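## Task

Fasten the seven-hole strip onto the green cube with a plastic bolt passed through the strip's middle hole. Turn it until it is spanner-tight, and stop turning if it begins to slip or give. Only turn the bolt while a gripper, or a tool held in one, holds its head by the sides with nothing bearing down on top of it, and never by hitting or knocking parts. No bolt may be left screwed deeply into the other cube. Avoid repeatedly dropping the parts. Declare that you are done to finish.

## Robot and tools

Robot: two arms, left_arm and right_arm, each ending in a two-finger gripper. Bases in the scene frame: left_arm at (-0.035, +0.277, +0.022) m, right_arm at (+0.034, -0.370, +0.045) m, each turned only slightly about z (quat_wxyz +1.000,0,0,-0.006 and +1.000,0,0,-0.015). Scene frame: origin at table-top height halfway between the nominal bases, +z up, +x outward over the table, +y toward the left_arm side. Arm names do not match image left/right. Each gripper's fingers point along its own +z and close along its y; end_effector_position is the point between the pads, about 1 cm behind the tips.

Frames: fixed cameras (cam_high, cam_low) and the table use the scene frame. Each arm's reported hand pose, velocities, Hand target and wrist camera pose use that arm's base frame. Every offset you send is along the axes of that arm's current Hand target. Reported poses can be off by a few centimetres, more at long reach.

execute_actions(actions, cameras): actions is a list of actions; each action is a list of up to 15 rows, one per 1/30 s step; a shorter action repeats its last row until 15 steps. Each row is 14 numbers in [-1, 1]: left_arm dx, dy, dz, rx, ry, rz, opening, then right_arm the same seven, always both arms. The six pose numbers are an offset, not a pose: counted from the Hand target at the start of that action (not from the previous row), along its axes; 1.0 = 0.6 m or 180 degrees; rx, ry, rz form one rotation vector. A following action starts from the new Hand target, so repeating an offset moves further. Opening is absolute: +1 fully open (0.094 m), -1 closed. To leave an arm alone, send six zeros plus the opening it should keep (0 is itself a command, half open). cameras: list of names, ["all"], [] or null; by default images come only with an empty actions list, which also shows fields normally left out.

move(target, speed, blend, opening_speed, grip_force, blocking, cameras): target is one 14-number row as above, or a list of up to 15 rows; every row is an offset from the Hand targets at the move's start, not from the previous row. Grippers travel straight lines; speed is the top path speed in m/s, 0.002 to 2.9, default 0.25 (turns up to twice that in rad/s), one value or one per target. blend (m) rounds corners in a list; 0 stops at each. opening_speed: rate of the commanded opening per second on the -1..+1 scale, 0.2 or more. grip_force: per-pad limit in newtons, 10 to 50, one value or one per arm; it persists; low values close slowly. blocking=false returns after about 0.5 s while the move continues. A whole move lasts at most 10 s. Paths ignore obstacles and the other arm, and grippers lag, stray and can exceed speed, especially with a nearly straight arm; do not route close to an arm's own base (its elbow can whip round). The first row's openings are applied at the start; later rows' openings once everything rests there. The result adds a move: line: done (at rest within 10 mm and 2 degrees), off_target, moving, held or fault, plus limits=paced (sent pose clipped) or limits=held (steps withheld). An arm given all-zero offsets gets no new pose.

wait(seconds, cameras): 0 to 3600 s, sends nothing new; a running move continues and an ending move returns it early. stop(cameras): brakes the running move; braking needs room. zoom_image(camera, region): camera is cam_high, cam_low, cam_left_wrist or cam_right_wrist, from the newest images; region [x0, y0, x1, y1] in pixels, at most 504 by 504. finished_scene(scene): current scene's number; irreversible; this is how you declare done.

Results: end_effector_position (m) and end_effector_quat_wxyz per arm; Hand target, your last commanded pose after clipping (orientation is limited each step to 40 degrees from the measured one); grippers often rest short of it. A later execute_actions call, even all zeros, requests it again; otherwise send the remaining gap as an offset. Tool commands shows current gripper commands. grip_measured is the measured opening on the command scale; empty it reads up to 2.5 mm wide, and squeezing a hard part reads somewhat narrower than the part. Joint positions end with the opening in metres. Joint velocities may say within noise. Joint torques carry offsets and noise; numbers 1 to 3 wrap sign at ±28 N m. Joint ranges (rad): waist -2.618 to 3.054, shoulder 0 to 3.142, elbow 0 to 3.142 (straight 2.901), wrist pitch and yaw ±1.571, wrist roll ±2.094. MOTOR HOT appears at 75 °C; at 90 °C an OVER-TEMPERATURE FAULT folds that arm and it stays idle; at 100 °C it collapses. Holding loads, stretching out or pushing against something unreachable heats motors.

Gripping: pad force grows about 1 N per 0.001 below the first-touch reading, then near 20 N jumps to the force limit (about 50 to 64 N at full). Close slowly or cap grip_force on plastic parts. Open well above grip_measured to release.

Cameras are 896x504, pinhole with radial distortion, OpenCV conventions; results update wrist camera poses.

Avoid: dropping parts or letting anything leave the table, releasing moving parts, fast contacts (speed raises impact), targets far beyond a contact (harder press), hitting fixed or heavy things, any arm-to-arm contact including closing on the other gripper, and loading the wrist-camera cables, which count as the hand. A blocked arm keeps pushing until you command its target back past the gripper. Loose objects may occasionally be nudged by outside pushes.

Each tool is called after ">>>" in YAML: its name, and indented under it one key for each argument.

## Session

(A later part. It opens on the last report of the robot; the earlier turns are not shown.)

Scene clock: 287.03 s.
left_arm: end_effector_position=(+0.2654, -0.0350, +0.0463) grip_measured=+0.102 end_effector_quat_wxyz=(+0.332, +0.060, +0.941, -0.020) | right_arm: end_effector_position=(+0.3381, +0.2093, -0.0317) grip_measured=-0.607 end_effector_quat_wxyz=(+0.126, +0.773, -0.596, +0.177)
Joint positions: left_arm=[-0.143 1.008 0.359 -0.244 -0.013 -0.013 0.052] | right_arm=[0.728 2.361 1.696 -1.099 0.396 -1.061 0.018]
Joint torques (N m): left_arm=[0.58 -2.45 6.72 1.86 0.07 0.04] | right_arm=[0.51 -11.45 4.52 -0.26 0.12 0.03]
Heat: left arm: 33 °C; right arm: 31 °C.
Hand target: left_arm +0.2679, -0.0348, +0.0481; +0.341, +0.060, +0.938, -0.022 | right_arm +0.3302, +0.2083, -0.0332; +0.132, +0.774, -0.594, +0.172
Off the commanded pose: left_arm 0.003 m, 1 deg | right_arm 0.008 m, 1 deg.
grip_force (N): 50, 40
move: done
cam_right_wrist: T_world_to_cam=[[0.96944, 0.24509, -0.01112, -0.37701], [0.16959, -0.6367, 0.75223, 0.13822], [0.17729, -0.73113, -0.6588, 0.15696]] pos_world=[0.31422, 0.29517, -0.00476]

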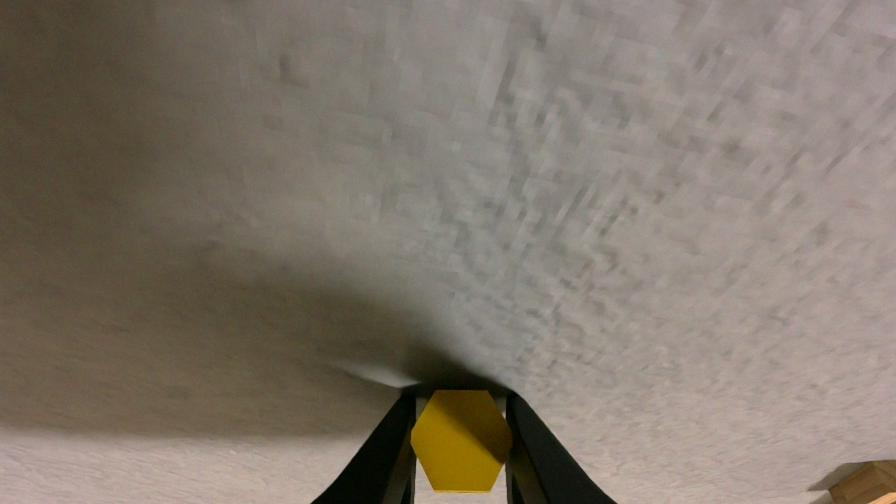

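>>> move:
  target:
    - [0,0,0,0,0,0,0.1,0.035,0,-0.08,0,0,0,-0.72]
    - [0,0,0,0,0,0,0.1,0.0917,0.01,-0.1963,0,-0.428,0,-0.72]
  speed: [0.1,0.2]
  cameras: ["cam_right_wrist", "cam_low"]

>>> zoom_image:
  camera: "cam_low"
  region: [350, 130, 450, 210]

Scene clock: 295.83 s.
left_arm: end_effector_position=(+0.2654, -0.0350, +0.0463) grip_measured=+0.102 end_effector_quat_wxyz=(+0.332, +0.060, +0.941, -0.020) | right_arm: end_effector_position=(+0.3305, +0.2051, +0.1022) grip_measured=-0.608 end_effector_quat_wxyz=(-0.272, +0.723, -0.546, -0.325)
Joint positions: left_arm=[-0.143 1.008 0.359 -0.244 -0.013 -0.013 0.052] | right_arm=[0.189 2 1.476 -1.093 -0.873 -1.681 0.018]
Joint torques (N m): left_arm=[0.58 -2.43 6.69 1.85 0.07 0.02] | right_arm=[-0.27 -7.1 5.98 -0.13 -0.82 -0.11]
Heat: left arm: 34 °C; right arm: 32 °C.
Hand target: left_arm +0.2679, -0.0348, +0.0481; +0.341, +0.060, +0.938, -0.022 | right_arm +0.3243, +0.2068, +0.0968; -0.267, +0.713, -0.547, -0.348
Off the commanded pose: left_arm 0.003 m, 1 deg | right_arm 0.008 m, 3 deg.
grip_force (N): 50, 40
move: off_target (right_arm)
cam_right_wrist: T_world_to_cam=[[0.9597, 0.2804, 0.01864, -0.3742], [0.25932, -0.85808, -0.44323, 0.17398], [-0.10829, 0.4302, -0.89621, 0.12393]] pos_world=[0.32743, 0.2009, 0.19516]
Images, in order (width x height): cam_low 896x504, cam_right_wrist 896x504.

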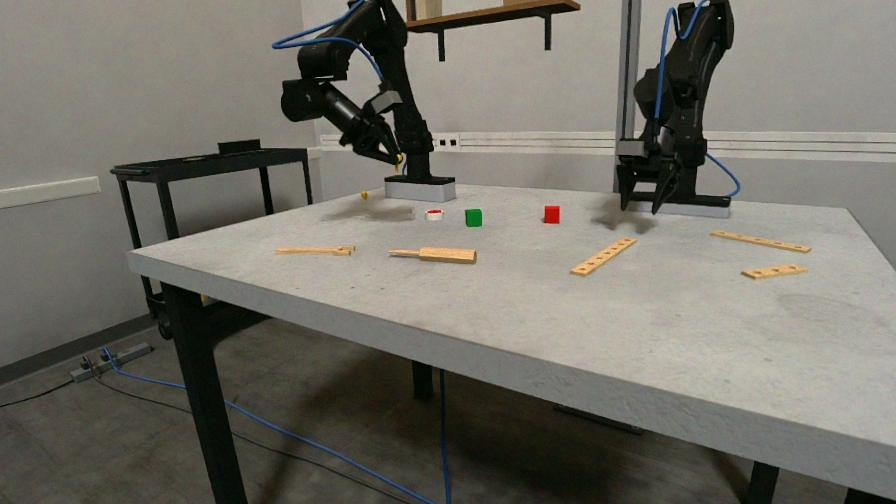

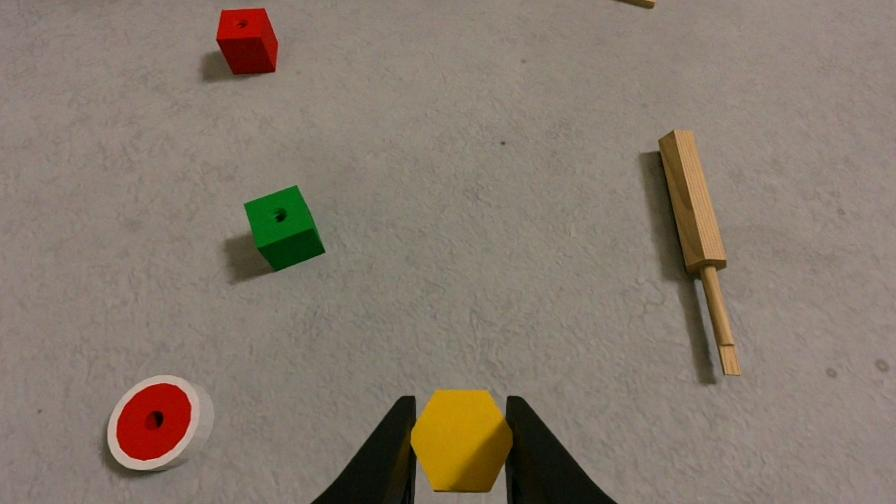

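Scaled by 5.040.

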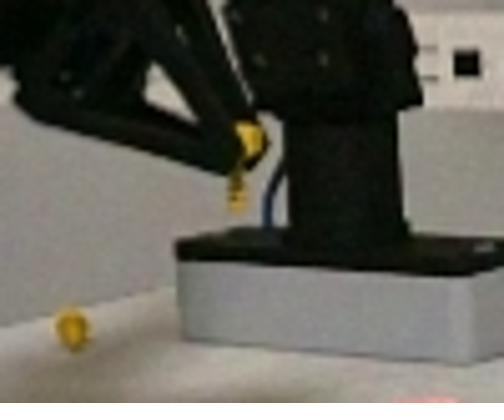

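>>> move:
  target:
    - [0.0018,0,0.0966,0,0,0,0.1,0,0,0,0,-0.05,0,-0.72]
  speed: 0.08
  cameras: ["cam_left_wrist", "cam_low"]

>>> zoom_image:
  camera: "cam_low"
  region: [350, 130, 450, 210]

>>> zoom_image:
  camera: "cam_low"
  region: [560, 180, 680, 290]

Scene clock: 305.37 s.
left_arm: end_effector_position=(+0.3010, -0.0405, +0.0020) grip_measured=+0.102 end_effector_quat_wxyz=(+0.333, +0.061, +0.941, -0.021) | right_arm: end_effector_position=(+0.3300, +0.2065, +0.1020) grip_measured=-0.608 end_effector_quat_wxyz=(-0.312, +0.698, -0.520, -0.380)
Joint positions: left_arm=[-0.143 1.382 0.341 0.152 -0.011 -0.011 0.052] | right_arm=[0.15 2.066 1.476 -1.134 -1.022 -1.797 0.018]
Joint torques (N m): left_arm=[0.77 -3.86 5.52 1.88 0.07 0.03] | right_arm=[-0.51 -7.46 5.23 -0.25 -0.88 -0.09]
Heat: left arm: 34 °C; right arm: 31 °C.
Hand target: left_arm +0.3038, -0.0394, +0.0029; +0.341, +0.060, +0.938, -0.022 | right_arm +0.3243, +0.2067, +0.0968; -0.310, +0.684, -0.524, -0.403
Off the commanded pose: left_arm 0.003 m, 1 deg | right_arm 0.008 m, 3 deg.
grip_force (N): 50, 40
move: off_target (right_arm)
cam_left_wrist: T_world_to_cam=[[-0.12704, -0.99184, -0.0103, -0.00248], [-0.96152, 0.12569, -0.2443, 0.33162], [0.2436, -0.02113, -0.96964, 0.01689]] pos_world=[0.31443, -0.04379, 0.09737]
Images, in order (width x height): cam_low 896x504, cam_left_wrist 896x504.

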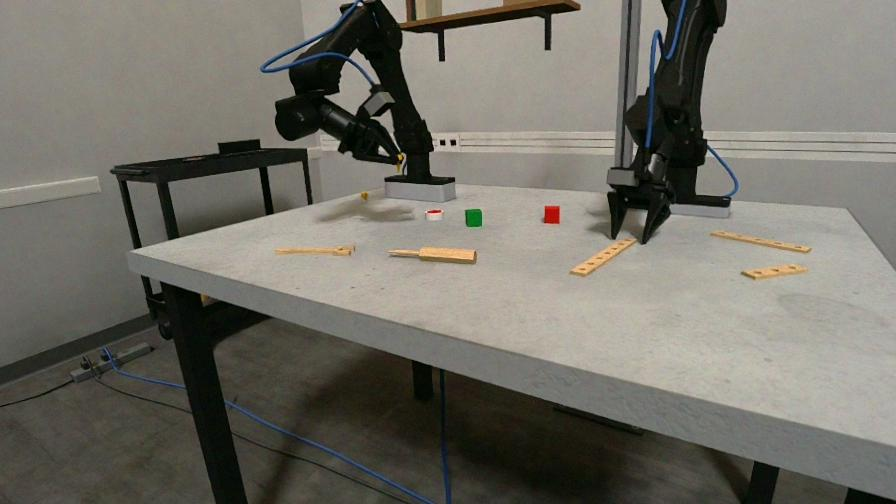

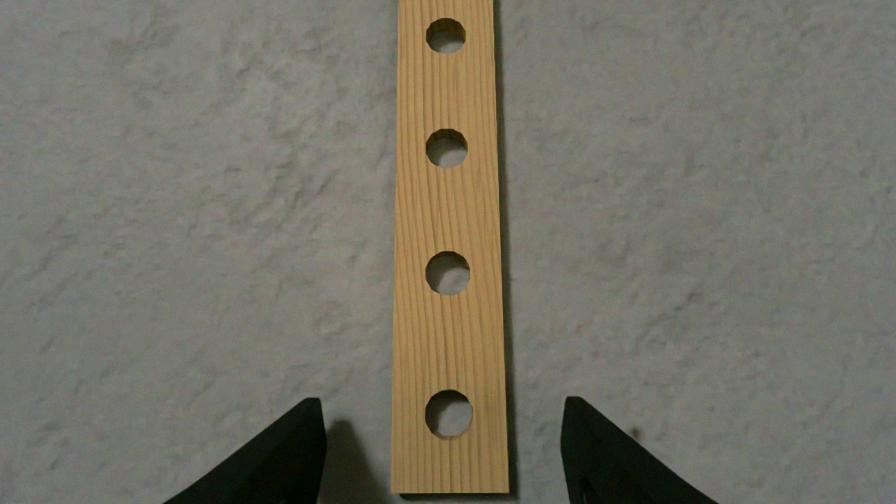

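Scaled by 5.040.

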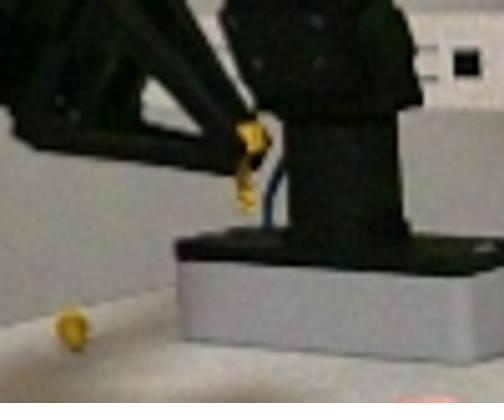

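Scaled by 4.200.

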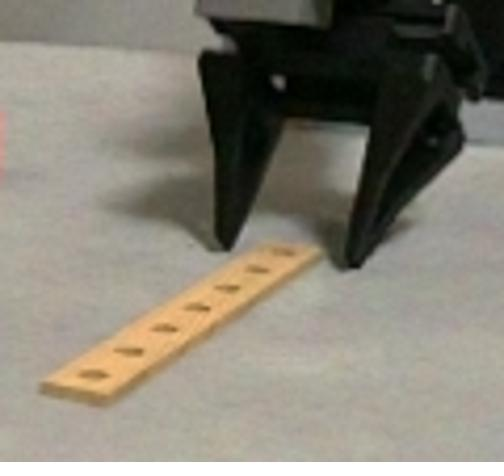

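>>> move:
  target:
    - [0,0,0,0,0,0,-0.65,0,0,0,0,0,0,-0.72]
  opening_speed: 0.5
  cameras: ["cam_left_wrist", "cam_low"]

>>> zoom_image:
  camera: "cam_low"
  region: [560, 180, 680, 290]

Scene clock: 309.20 s.
left_arm: end_effector_position=(+0.3012, -0.0407, +0.0022) grip_measured=-0.503 end_effector_quat_wxyz=(+0.334, +0.061, +0.940, -0.021) | right_arm: end_effector_position=(+0.3298, +0.2065, +0.1020) grip_measured=-0.608 end_effector_quat_wxyz=(-0.312, +0.698, -0.520, -0.380)
Joint positions: left_arm=[-0.143 1.382 0.341 0.153 -0.01 -0.011 0.023] | right_arm=[0.15 2.066 1.476 -1.135 -1.022 -1.798 0.018]
Joint torques (N m): left_arm=[0.84 -3.85 5.53 1.88 0.06 0.03] | right_arm=[-0.51 -7.45 5.23 -0.27 -0.87 -0.09]
Heat: left arm: 34 °C; right arm: 31 °C.
Hand target: left_arm +0.3039, -0.0395, +0.0029; +0.341, +0.060, +0.938, -0.022 | right_arm +0.3243, +0.2067, +0.0968; -0.309, +0.684, -0.524, -0.402
Off the commanded pose: left_arm 0.003 m, 1 deg | right_arm 0.008 m, 3 deg.
grip_force (N): 50, 40
move: done
cam_left_wrist: T_world_to_cam=[[-0.12752, -0.99179, -0.00975, -0.00247], [-0.9612, 0.126, -0.2454, 0.3318], [0.24461, -0.02192, -0.96937, 0.01668]] pos_world=[0.31453, -0.04389, 0.09757]
Images, in order (width x height): cam_low 896x504, cam_left_wrist 896x504.

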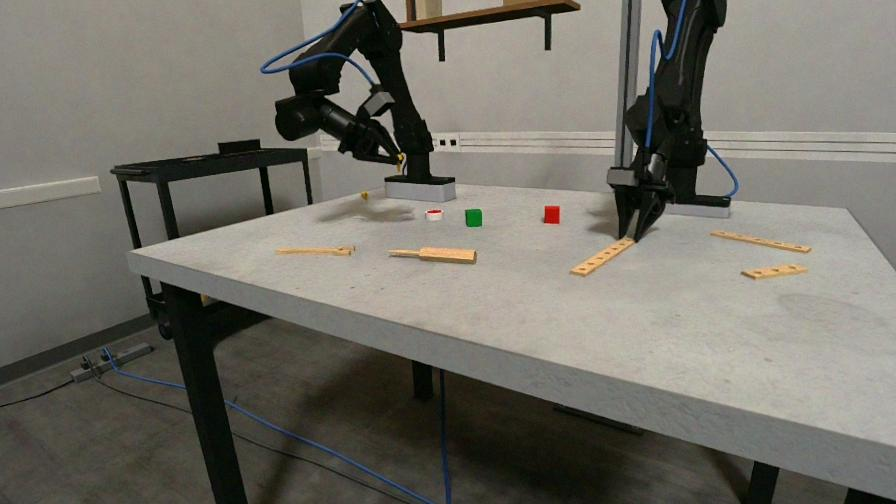

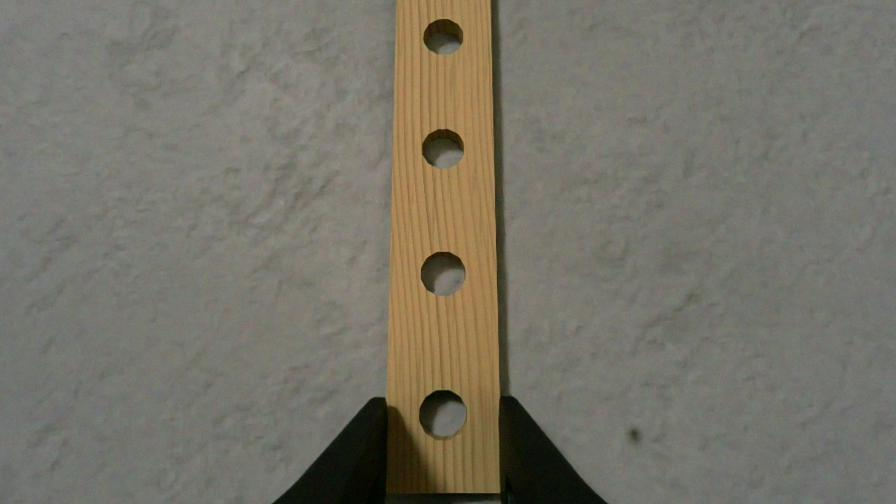

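Scaled by 4.200.

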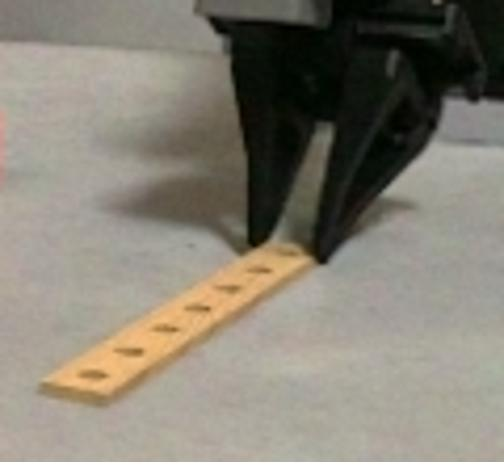

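>>> move:
  target:
    - [-0.075,0,-0.0894,0,0,0,-0.65,0.015,0,-0.0995,0,0,0,-0.72]
    - [-0.0268,-0.4152,-0.1342,0.1525,0,0.1817,-0.65,0.015,0,-0.0995,0,0,0,-0.72]
  speed: [0.1,0.2]
  cameras: ["all"]

Scene clock: 326.40 s.
left_arm: end_effector_position=(+0.2260, -0.2693, +0.0628) grip_measured=-0.503 end_effector_quat_wxyz=(+0.290, +0.396, +0.861, -0.133) | right_arm: end_effector_position=(+0.3336, +0.1514, +0.1171) grip_measured=-0.608 end_effector_quat_wxyz=(-0.305, +0.684, -0.527, -0.401)
Joint positions: left_arm=[-0.882 1.405 0.684 -0.2 -0.013 -0.016 0.023] | right_arm=[-0.003 2.142 1.614 -1.481 -0.997 -2.073 0.018]
Joint torques (N m): left_arm=[-0.27 -5.26 9.58 1.84 0.08 0.04] | right_arm=[-0.12 -7.68 9.35 -0.63 -0.57 -0.09]
Heat: left arm: 34 °C; right arm: 31 °C.
Hand target: left_arm +0.2332, -0.2815, +0.0750; +0.309, +0.397, +0.852, -0.145 | right_arm +0.3389, +0.1521, +0.1179; -0.310, +0.684, -0.524, -0.403
Off the commanded pose: left_arm 0.019 m, 3 deg | right_arm 0.005 m, 1 deg.
grip_force (N): 50, 40
move: off_target (left_arm)
cam_left_wrist: T_world_to_cam=[[-0.75852, -0.65157, -0.00998, -0.00393], [-0.63484, 0.74233, -0.21431, 0.39342], [0.14705, -0.15623, -0.97671, 0.07517]] pos_world=[0.23572, -0.28286, 0.1577]
cam_right_wrist: T_world_to_cam=[[0.95857, 0.28414, -0.02029, -0.35798], [0.21563, -0.77029, -0.60013, 0.15337], [-0.18615, 0.57089, -0.79965, 0.15408]] pos_world=[0.33876, 0.13189, 0.20799]

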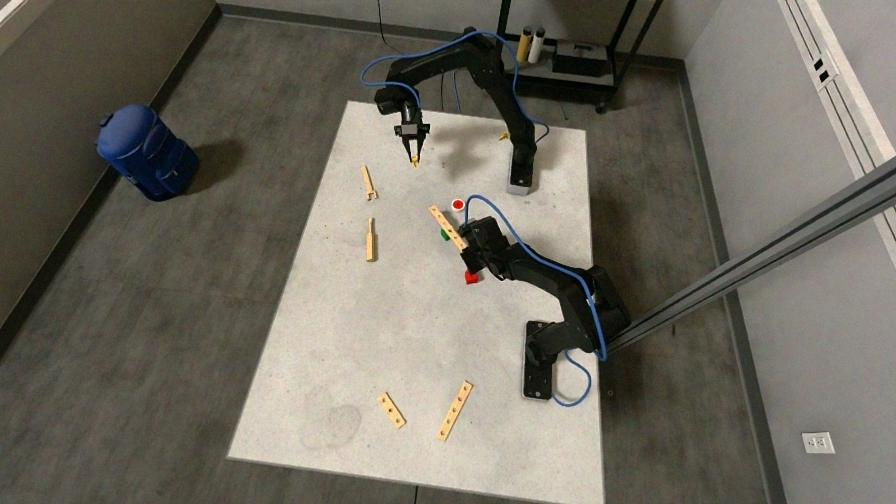

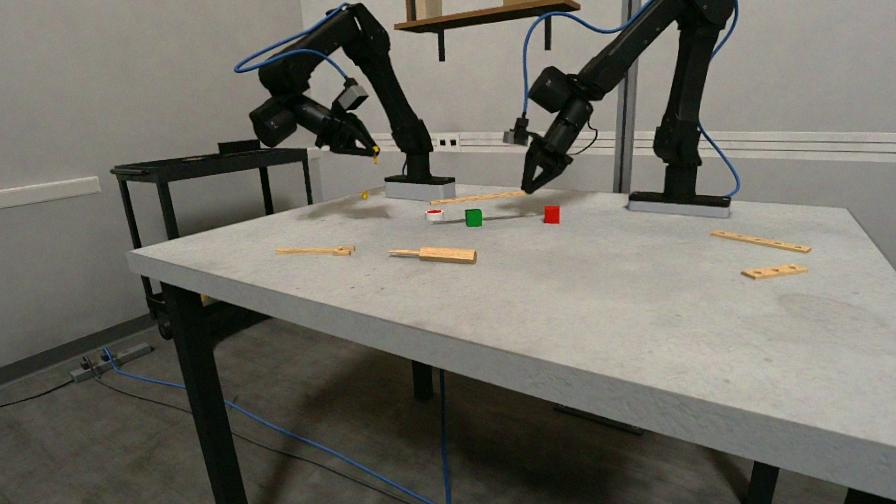

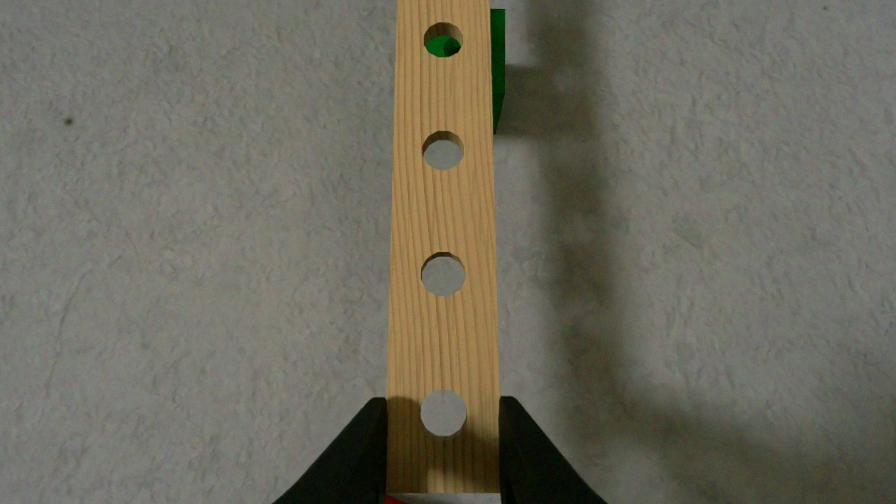

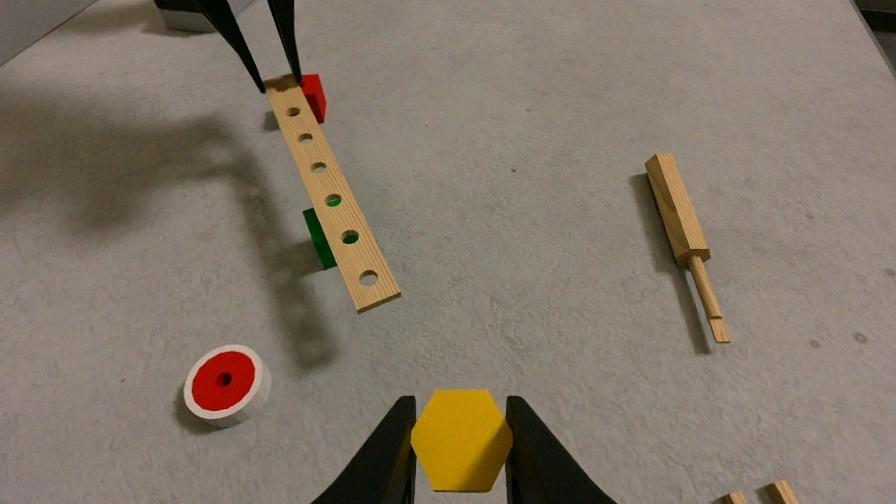

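>>> zoom_image:
  camera: "cam_left_wrist"
  region: [380, 0, 520, 140]

>>> zoom_image:
  camera: "cam_right_wrist"
  region: [250, 60, 420, 320]

Scaled by 3.600.

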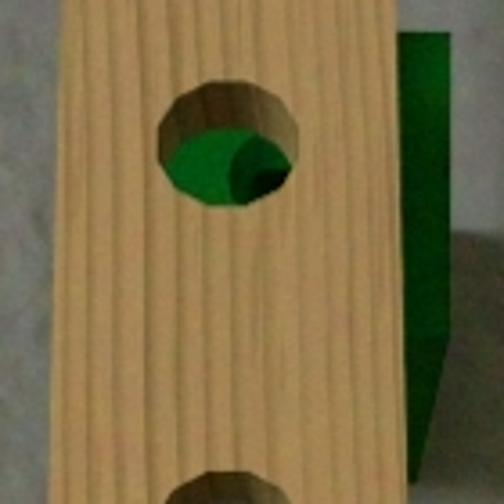

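Scaled by 1.938.

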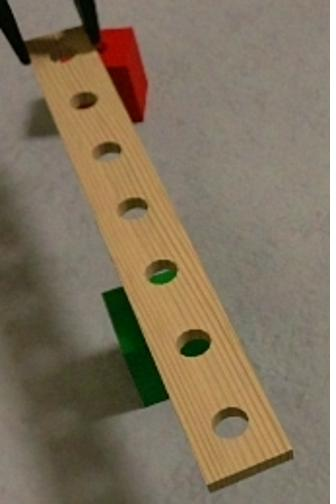

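>>> move:
  target:
    - [-0.0015,0.0062,0.0185,0,0,0,-0.65,0,0,0,0,0,0,-0.72]
  speed: 0.08
  cameras: ["cam_left_wrist"]

>>> zoom_image:
  camera: "cam_left_wrist"
  region: [380, 0, 520, 140]

Scene clock: 340.43 s.
left_arm: end_effector_position=(+0.2307, -0.2742, +0.0539) grip_measured=-0.503 end_effector_quat_wxyz=(+0.288, +0.400, +0.860, -0.133) | right_arm: end_effector_position=(+0.3336, +0.1514, +0.1171) grip_measured=-0.608 end_effector_quat_wxyz=(-0.305, +0.684, -0.527, -0.401)
Joint positions: left_arm=[-0.876 1.455 0.688 -0.158 -0.004 -0.004 0.023] | right_arm=[-0.003 2.142 1.614 -1.481 -0.997 -2.073 0.018]
Joint torques (N m): left_arm=[0.58 -5.75 9.59 1.87 0.07 0.04] | right_arm=[-0.1 -7.68 9.35 -0.63 -0.56 -0.09]
Heat: left arm: 35 °C; right arm: 30 °C.
Hand target: left_arm +0.2409, -0.2851, +0.0669; +0.309, +0.397, +0.852, -0.145 | right_arm +0.3389, +0.1521, +0.1179; -0.310, +0.684, -0.524, -0.403
Off the commanded pose: left_arm 0.020 m, 3 deg | right_arm 0.005 m, 1 deg.
grip_force (N): 50, 40
move: off_target (left_arm)
cam_left_wrist: T_world_to_cam=[[-0.76408, -0.64505, -0.00962, -0.00059], [-0.62908, 0.7483, -0.21047, 0.39817], [0.14296, -0.15477, -0.97755, 0.0664]] pos_world=[0.24053, -0.28806, 0.1487]

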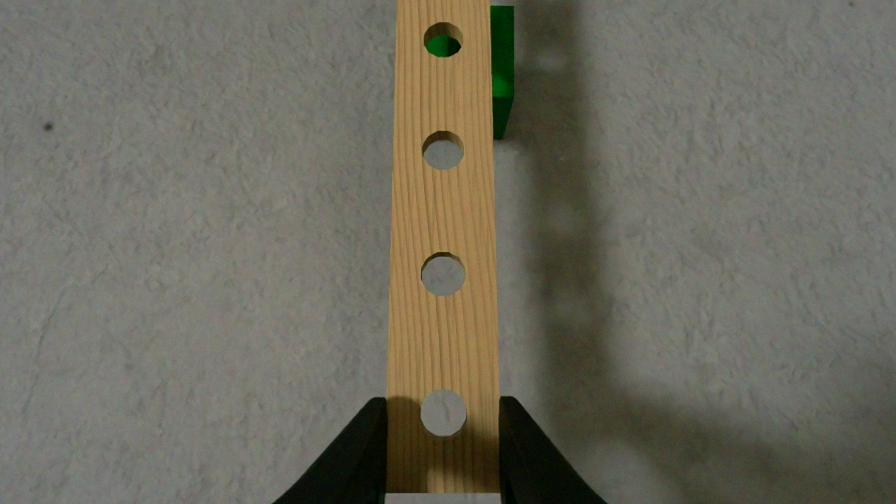

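Scaled by 3.600.

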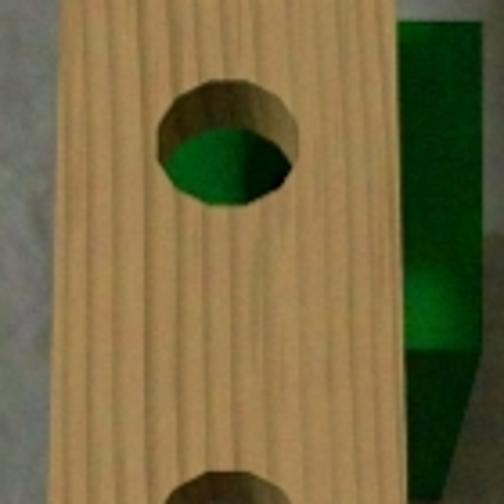

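>>> move:
  target:
    - [-0.033,-0.0042,-0.0376,0,0,0,-0.65,0,0,0,0,0,0,-0.72]
    - [0.0151,-0.0042,0.0197,0,0,0,-0.65,0,0,0,0,0,0,-0.72]
  speed: 0.08
  cameras: ["cam_left_wrist"]

>>> zoom_image:
  camera: "cam_left_wrist"
  region: [380, 0, 520, 140]

Scene clock: 353.20 s.
left_arm: end_effector_position=(+0.2382, -0.2832, +0.0508) grip_measured=-0.503 end_effector_quat_wxyz=(+0.302, +0.398, +0.855, -0.140) | right_arm: end_effector_position=(+0.3336, +0.1514, +0.1171) grip_measured=-0.608 end_effector_quat_wxyz=(-0.305, +0.684, -0.527, -0.401)
Joint positions: left_arm=[-0.876 1.497 0.688 -0.084 -0.004 -0.004 0.023] | right_arm=[-0.003 2.142 1.614 -1.481 -0.997 -2.073 0.018]
Joint torques (N m): left_arm=[-0.4 -6.01 6.52 1.88 0.02 -0.03] | right_arm=[-0.13 -7.68 9.35 -0.62 -0.57 -0.09]
Heat: left arm: 35 °C; right arm: 30 °C.
Hand target: left_arm +0.2394, -0.2872, +0.0521; +0.309, +0.397, +0.852, -0.145 | right_arm +0.3389, +0.1521, +0.1179; -0.310, +0.684, -0.524, -0.403
Off the commanded pose: left_arm 0.004 m, 1 deg | right_arm 0.005 m, 1 deg.
grip_force (N): 50, 40
move: done
cam_left_wrist: T_world_to_cam=[[-0.76388, -0.64529, -0.00943, -0.0008], [-0.62451, 0.7428, -0.24132, 0.40806], [0.16273, -0.17845, -0.9704, 0.04916]] pos_world=[0.24622, -0.29485, 0.14617]

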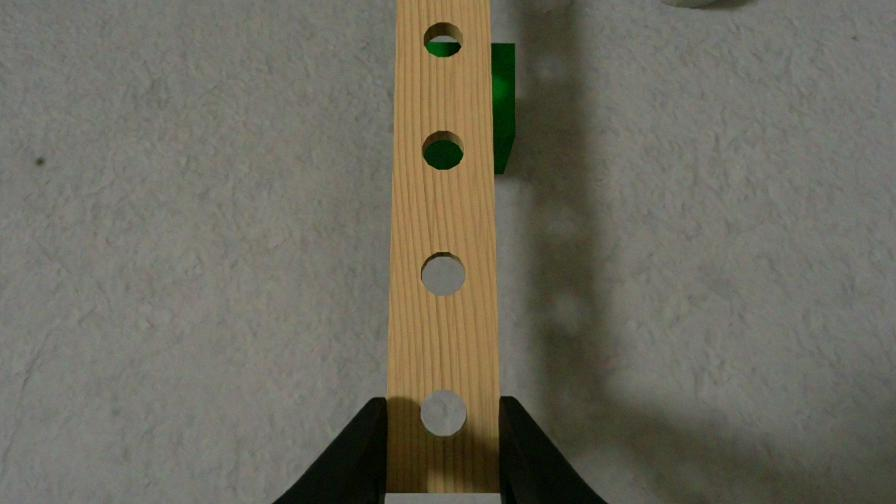

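Scaled by 3.600.

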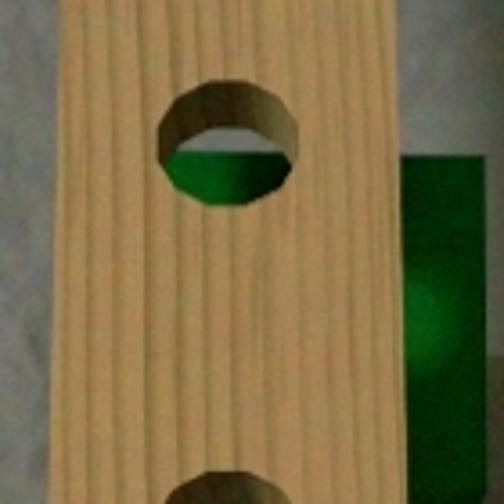

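>>> move:
  target:
    - [-0.0245,-0.0102,-0.0383,0,0,0,-0.65,0,0,0,0,0,0,-0.72]
    - [0.0019,-0.0102,0.0094,0,0,0,-0.65,0,0,0,0,0,0,-0.72]
  speed: 0.08
  cameras: ["cam_left_wrist"]

>>> zoom_image:
  camera: "cam_left_wrist"
  region: [380, 0, 520, 140]

Scene clock: 365.40 s.
left_arm: end_effector_position=(+0.2341, -0.2901, +0.0453) grip_measured=-0.503 end_effector_quat_wxyz=(+0.300, +0.400, +0.854, -0.143) | right_arm: end_effector_position=(+0.3336, +0.1514, +0.1171) grip_measured=-0.608 end_effector_quat_wxyz=(-0.305, +0.684, -0.527, -0.401)
Joint positions: left_arm=[-0.9 1.522 0.686 -0.059 -0.011 -0.02 0.023] | right_arm=[-0.003 2.142 1.614 -1.481 -0.997 -2.073 0.018]
Joint torques (N m): left_arm=[-0.36 -6.34 6.45 1.94 -0.09 -0.06] | right_arm=[-0.12 -7.66 9.33 -0.62 -0.57 -0.09]
Heat: left arm: 35 °C; right arm: 30 °C.
Hand target: left_arm +0.2365, -0.2934, +0.0471; +0.309, +0.397, +0.852, -0.145 | right_arm +0.3389, +0.1521, +0.1179; -0.310, +0.684, -0.524, -0.403
Off the commanded pose: left_arm 0.004 m, 1 deg | right_arm 0.005 m, 1 deg.
grip_force (N): 50, 40
move: done
cam_left_wrist: T_world_to_cam=[[-0.76822, -0.64016, -0.00447, -0.00617], [-0.62065, 0.74648, -0.23989, 0.40928], [0.1569, -0.18152, -0.97079, 0.04369]] pos_world=[0.24243, -0.30154, 0.14057]

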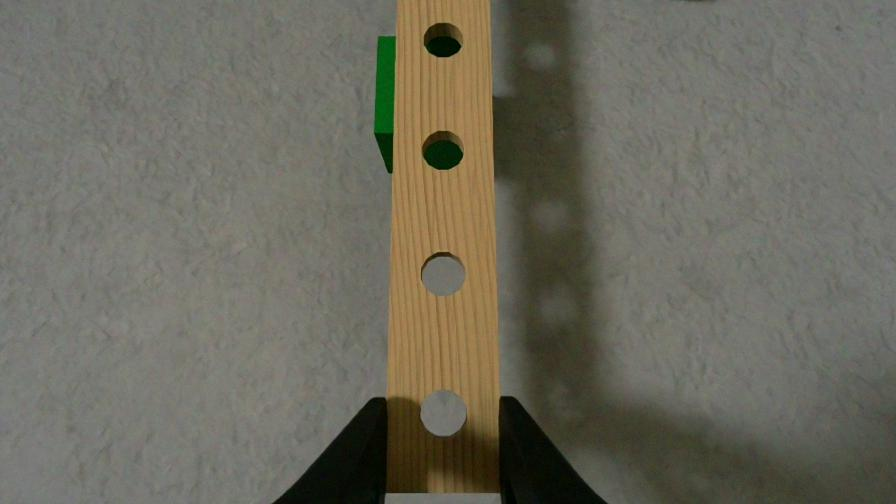

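Scaled by 3.600.

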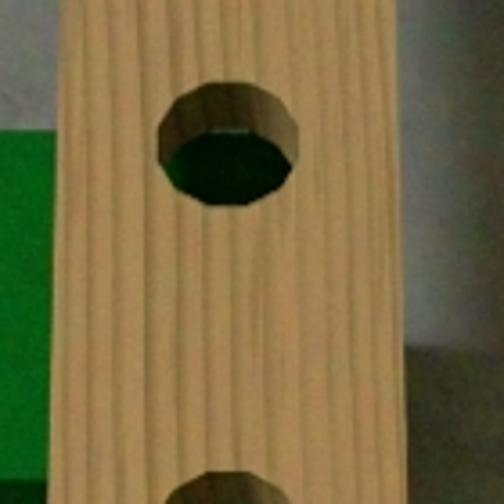

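>>> move:
  target:
    - [-0.0322,0.0083,-0.0383,0,0,0,-0.65,0,0,0,0,0,0,-0.72]
    - [0.0054,0.0083,0.0064,0,0,0,-0.65,0,0,0,0,0,0,-0.72]
  speed: 0.08
  cameras: ["cam_left_wrist"]

>>> zoom_image:
  camera: "cam_left_wrist"
  region: [380, 0, 520, 140]

Scene clock: 376.33 s.
left_arm: end_effector_position=(+0.2370, -0.2879, +0.0406) grip_measured=-0.503 end_effector_quat_wxyz=(+0.301, +0.398, +0.855, -0.141) | right_arm: end_effector_position=(+0.3336, +0.1514, +0.1171) grip_measured=-0.608 end_effector_quat_wxyz=(-0.305, +0.684, -0.527, -0.401)
Joint positions: left_arm=[-0.89 1.535 0.675 -0.033 -0.011 -0.015 0.023] | right_arm=[-0.003 2.142 1.614 -1.481 -0.997 -2.073 0.018]
Joint torques (N m): left_arm=[0.53 -6.23 6.39 1.9 0.05 0.07] | right_arm=[-0.12 -7.68 9.35 -0.63 -0.57 -0.09]
Heat: left arm: 35 °C; right arm: 30 °C.
Hand target: left_arm +0.2404, -0.2901, +0.0421; +0.309, +0.397, +0.852, -0.145 | right_arm +0.3389, +0.1521, +0.1179; -0.310, +0.684, -0.524, -0.403
Off the commanded pose: left_arm 0.004 m, 1 deg | right_arm 0.005 m, 1 deg.
grip_force (N): 50, 40
move: done
cam_left_wrist: T_world_to_cam=[[-0.76474, -0.6443, -0.00777, -0.0045], [-0.62389, 0.74343, -0.24098, 0.40825], [0.16104, -0.17944, -0.9705, 0.03877]] pos_world=[0.24503, -0.29945, 0.13597]

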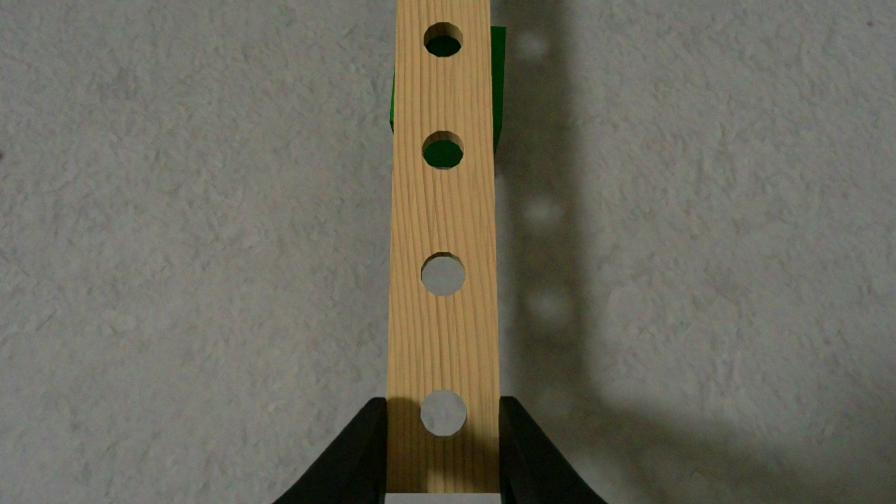

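Scaled by 3.600.

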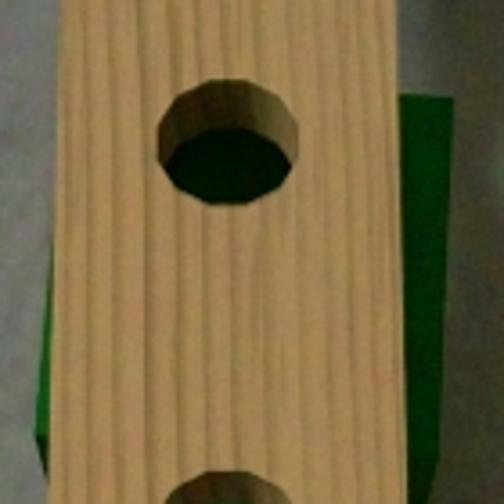

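>>> move:
  target:
    - [0.0107,-0.0025,0.0128,0,0,0,-0.65,0,0,0,0,0,0,-0.72]
  speed: 0.05
  cameras: ["cam_left_wrist", "cam_low"]

>>> zoom_image:
  camera: "cam_left_wrist"
  region: [380, 0, 520, 140]

>>> zoom_image:
  camera: "cam_low"
  region: [420, 160, 560, 240]

Scene clock: 383.67 s.
left_arm: end_effector_position=(+0.2386, -0.2899, +0.0335) grip_measured=-0.503 end_effector_quat_wxyz=(+0.306, +0.397, +0.853, -0.143) | right_arm: end_effector_position=(+0.3336, +0.1514, +0.1171) grip_measured=-0.608 end_effector_quat_wxyz=(-0.305, +0.684, -0.527, -0.401)
Joint positions: left_arm=[-0.89 1.562 0.657 0.022 -0.011 -0.015 0.023] | right_arm=[-0.003 2.142 1.614 -1.481 -0.997 -2.073 0.018]
Joint torques (N m): left_arm=[-0.02 -6.22 5.78 1.88 0.02 0.01] | right_arm=[-0.12 -7.66 9.35 -0.63 -0.57 -0.09]
Heat: left arm: 35 °C; right arm: 30 °C.
Hand target: left_arm +0.2392, -0.2910, +0.0320; +0.309, +0.397, +0.852, -0.145 | right_arm +0.3389, +0.1521, +0.1179; -0.310, +0.684, -0.524, -0.403
Off the commanded pose: left_arm 0.002 m, 1 deg | right_arm 0.005 m, 1 deg.
grip_force (N): 50, 40
move: done
cam_left_wrist: T_world_to_cam=[[-0.7647, -0.64435, -0.00754, -0.00455], [-0.62217, 0.74132, -0.2517, 0.40832], [0.16777, -0.18778, -0.96778, 0.02709]] pos_world=[0.24602, -0.30054, 0.12896]
Images, in order (width x height): cam_low 896x504, cam_left_wrist 896x504.

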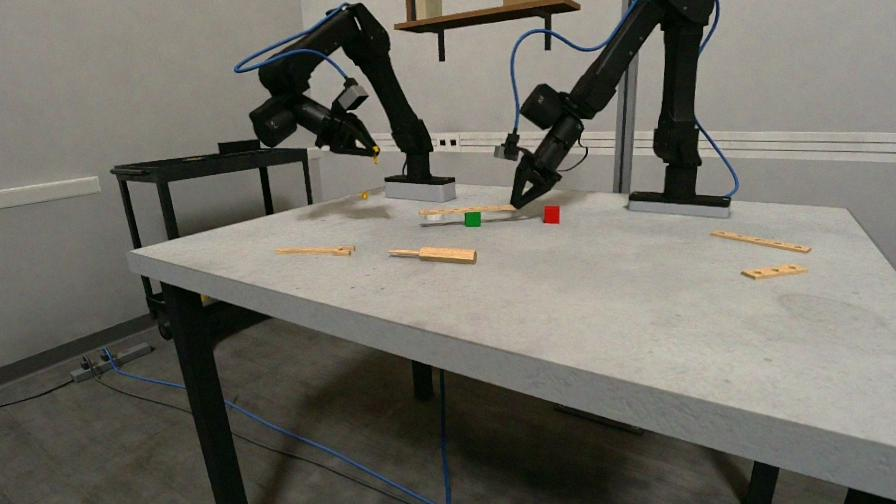

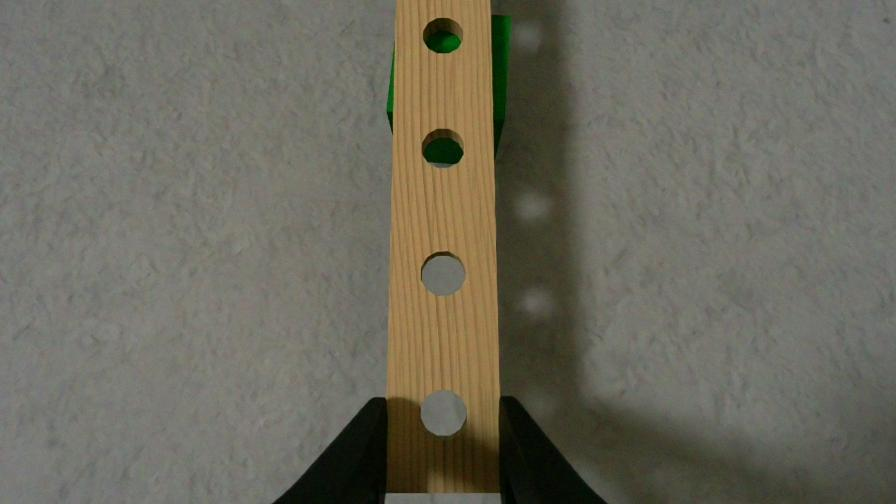

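Scaled by 3.600.

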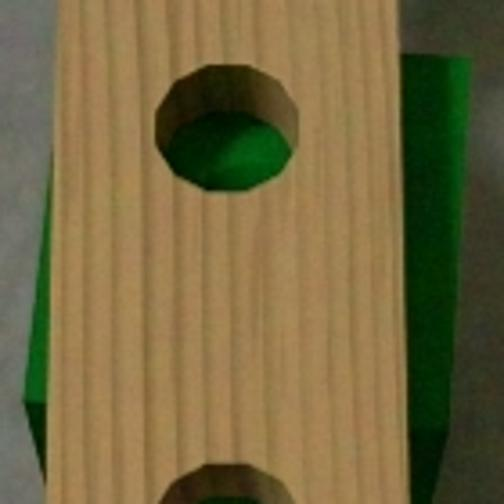

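Scaled by 3.600.

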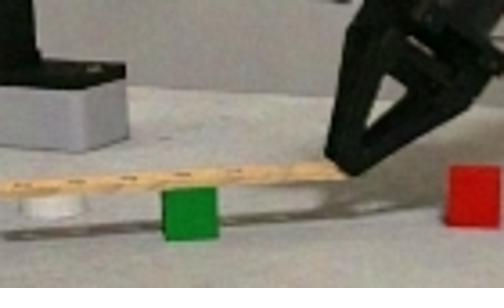

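>>> zoom_image:
  camera: "cam_left_wrist"
  region: [420, 10, 470, 60]

Scaled by 10.080.

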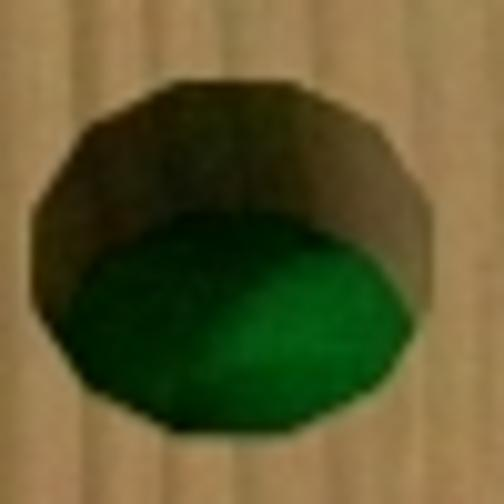

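>>> move:
  target:
    - [-0.0265,-0.0033,-0.043,0,0,0,-0.65,0,0,0,0,0,0,-0.72]
    - [0.0035,-0.0033,-0.0072,0,0,0,-0.65,0,0,0,0,0,0,-0.72]
  speed: 0.08
  cameras: ["cam_left_wrist"]

>>> zoom_image:
  camera: "cam_left_wrist"
  region: [380, 0, 520, 140]

Scene clock: 405.63 s.
left_arm: end_effector_position=(+0.2344, -0.2862, +0.0342) grip_measured=-0.503 end_effector_quat_wxyz=(+0.303, +0.398, +0.854, -0.142) | right_arm: end_effector_position=(+0.3336, +0.1514, +0.1171) grip_measured=-0.608 end_effector_quat_wxyz=(-0.305, +0.684, -0.527, -0.401)
Joint positions: left_arm=[-0.893 1.54 0.644 0.009 -0.011 -0.016 0.023] | right_arm=[-0.003 2.142 1.614 -1.481 -0.997 -2.073 0.018]
Joint torques (N m): left_arm=[-0.55 -6.01 6.01 1.91 -0.04 -0.05] | right_arm=[-0.13 -7.68 9.35 -0.63 -0.57 -0.09]
Heat: left arm: 36 °C; right arm: 30 °C.
Hand target: left_arm +0.2348, -0.2889, +0.0340; +0.309, +0.397, +0.852, -0.145 | right_arm +0.3389, +0.1521, +0.1179; -0.310, +0.684, -0.524, -0.403
Off the commanded pose: left_arm 0.003 m, 1 deg | right_arm 0.005 m, 1 deg.
grip_force (N): 50, 40
move: done
cam_left_wrist: T_world_to_cam=[[-0.7661, -0.64268, -0.00711, -0.00468], [-0.62145, 0.74352, -0.24693, 0.40357], [0.16399, -0.18476, -0.96901, 0.031]] pos_world=[0.24213, -0.29734, 0.12966]

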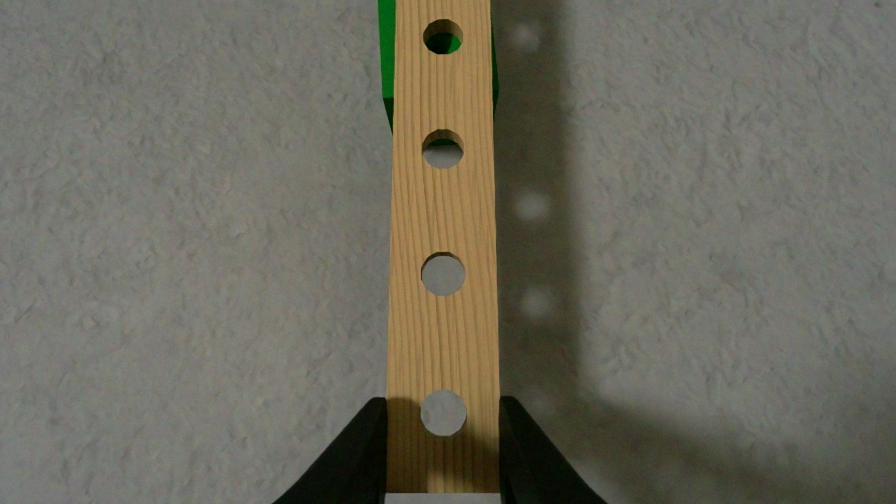

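Scaled by 3.600.

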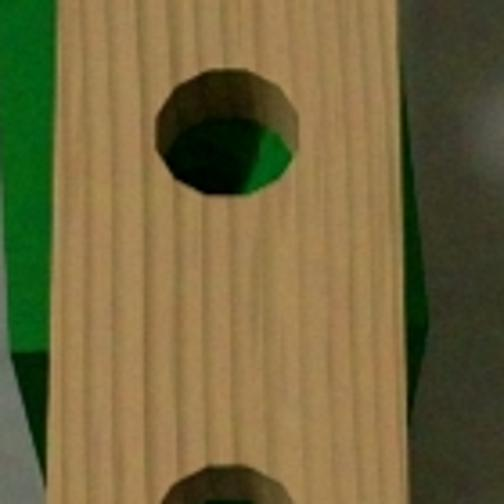

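>>> zoom_image:
  camera: "cam_left_wrist"
  region: [420, 10, 470, 60]

>>> zoom_image:
  camera: "cam_left_wrist"
  region: [370, 0, 510, 140]

Scaled by 10.080.

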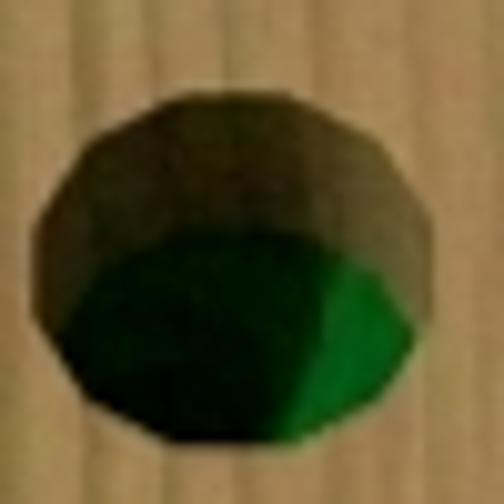

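Scaled by 3.600.

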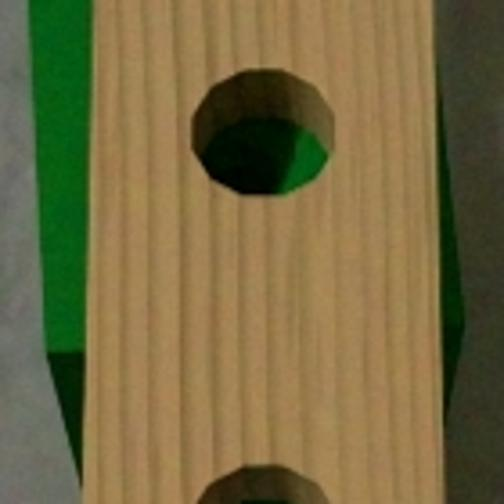

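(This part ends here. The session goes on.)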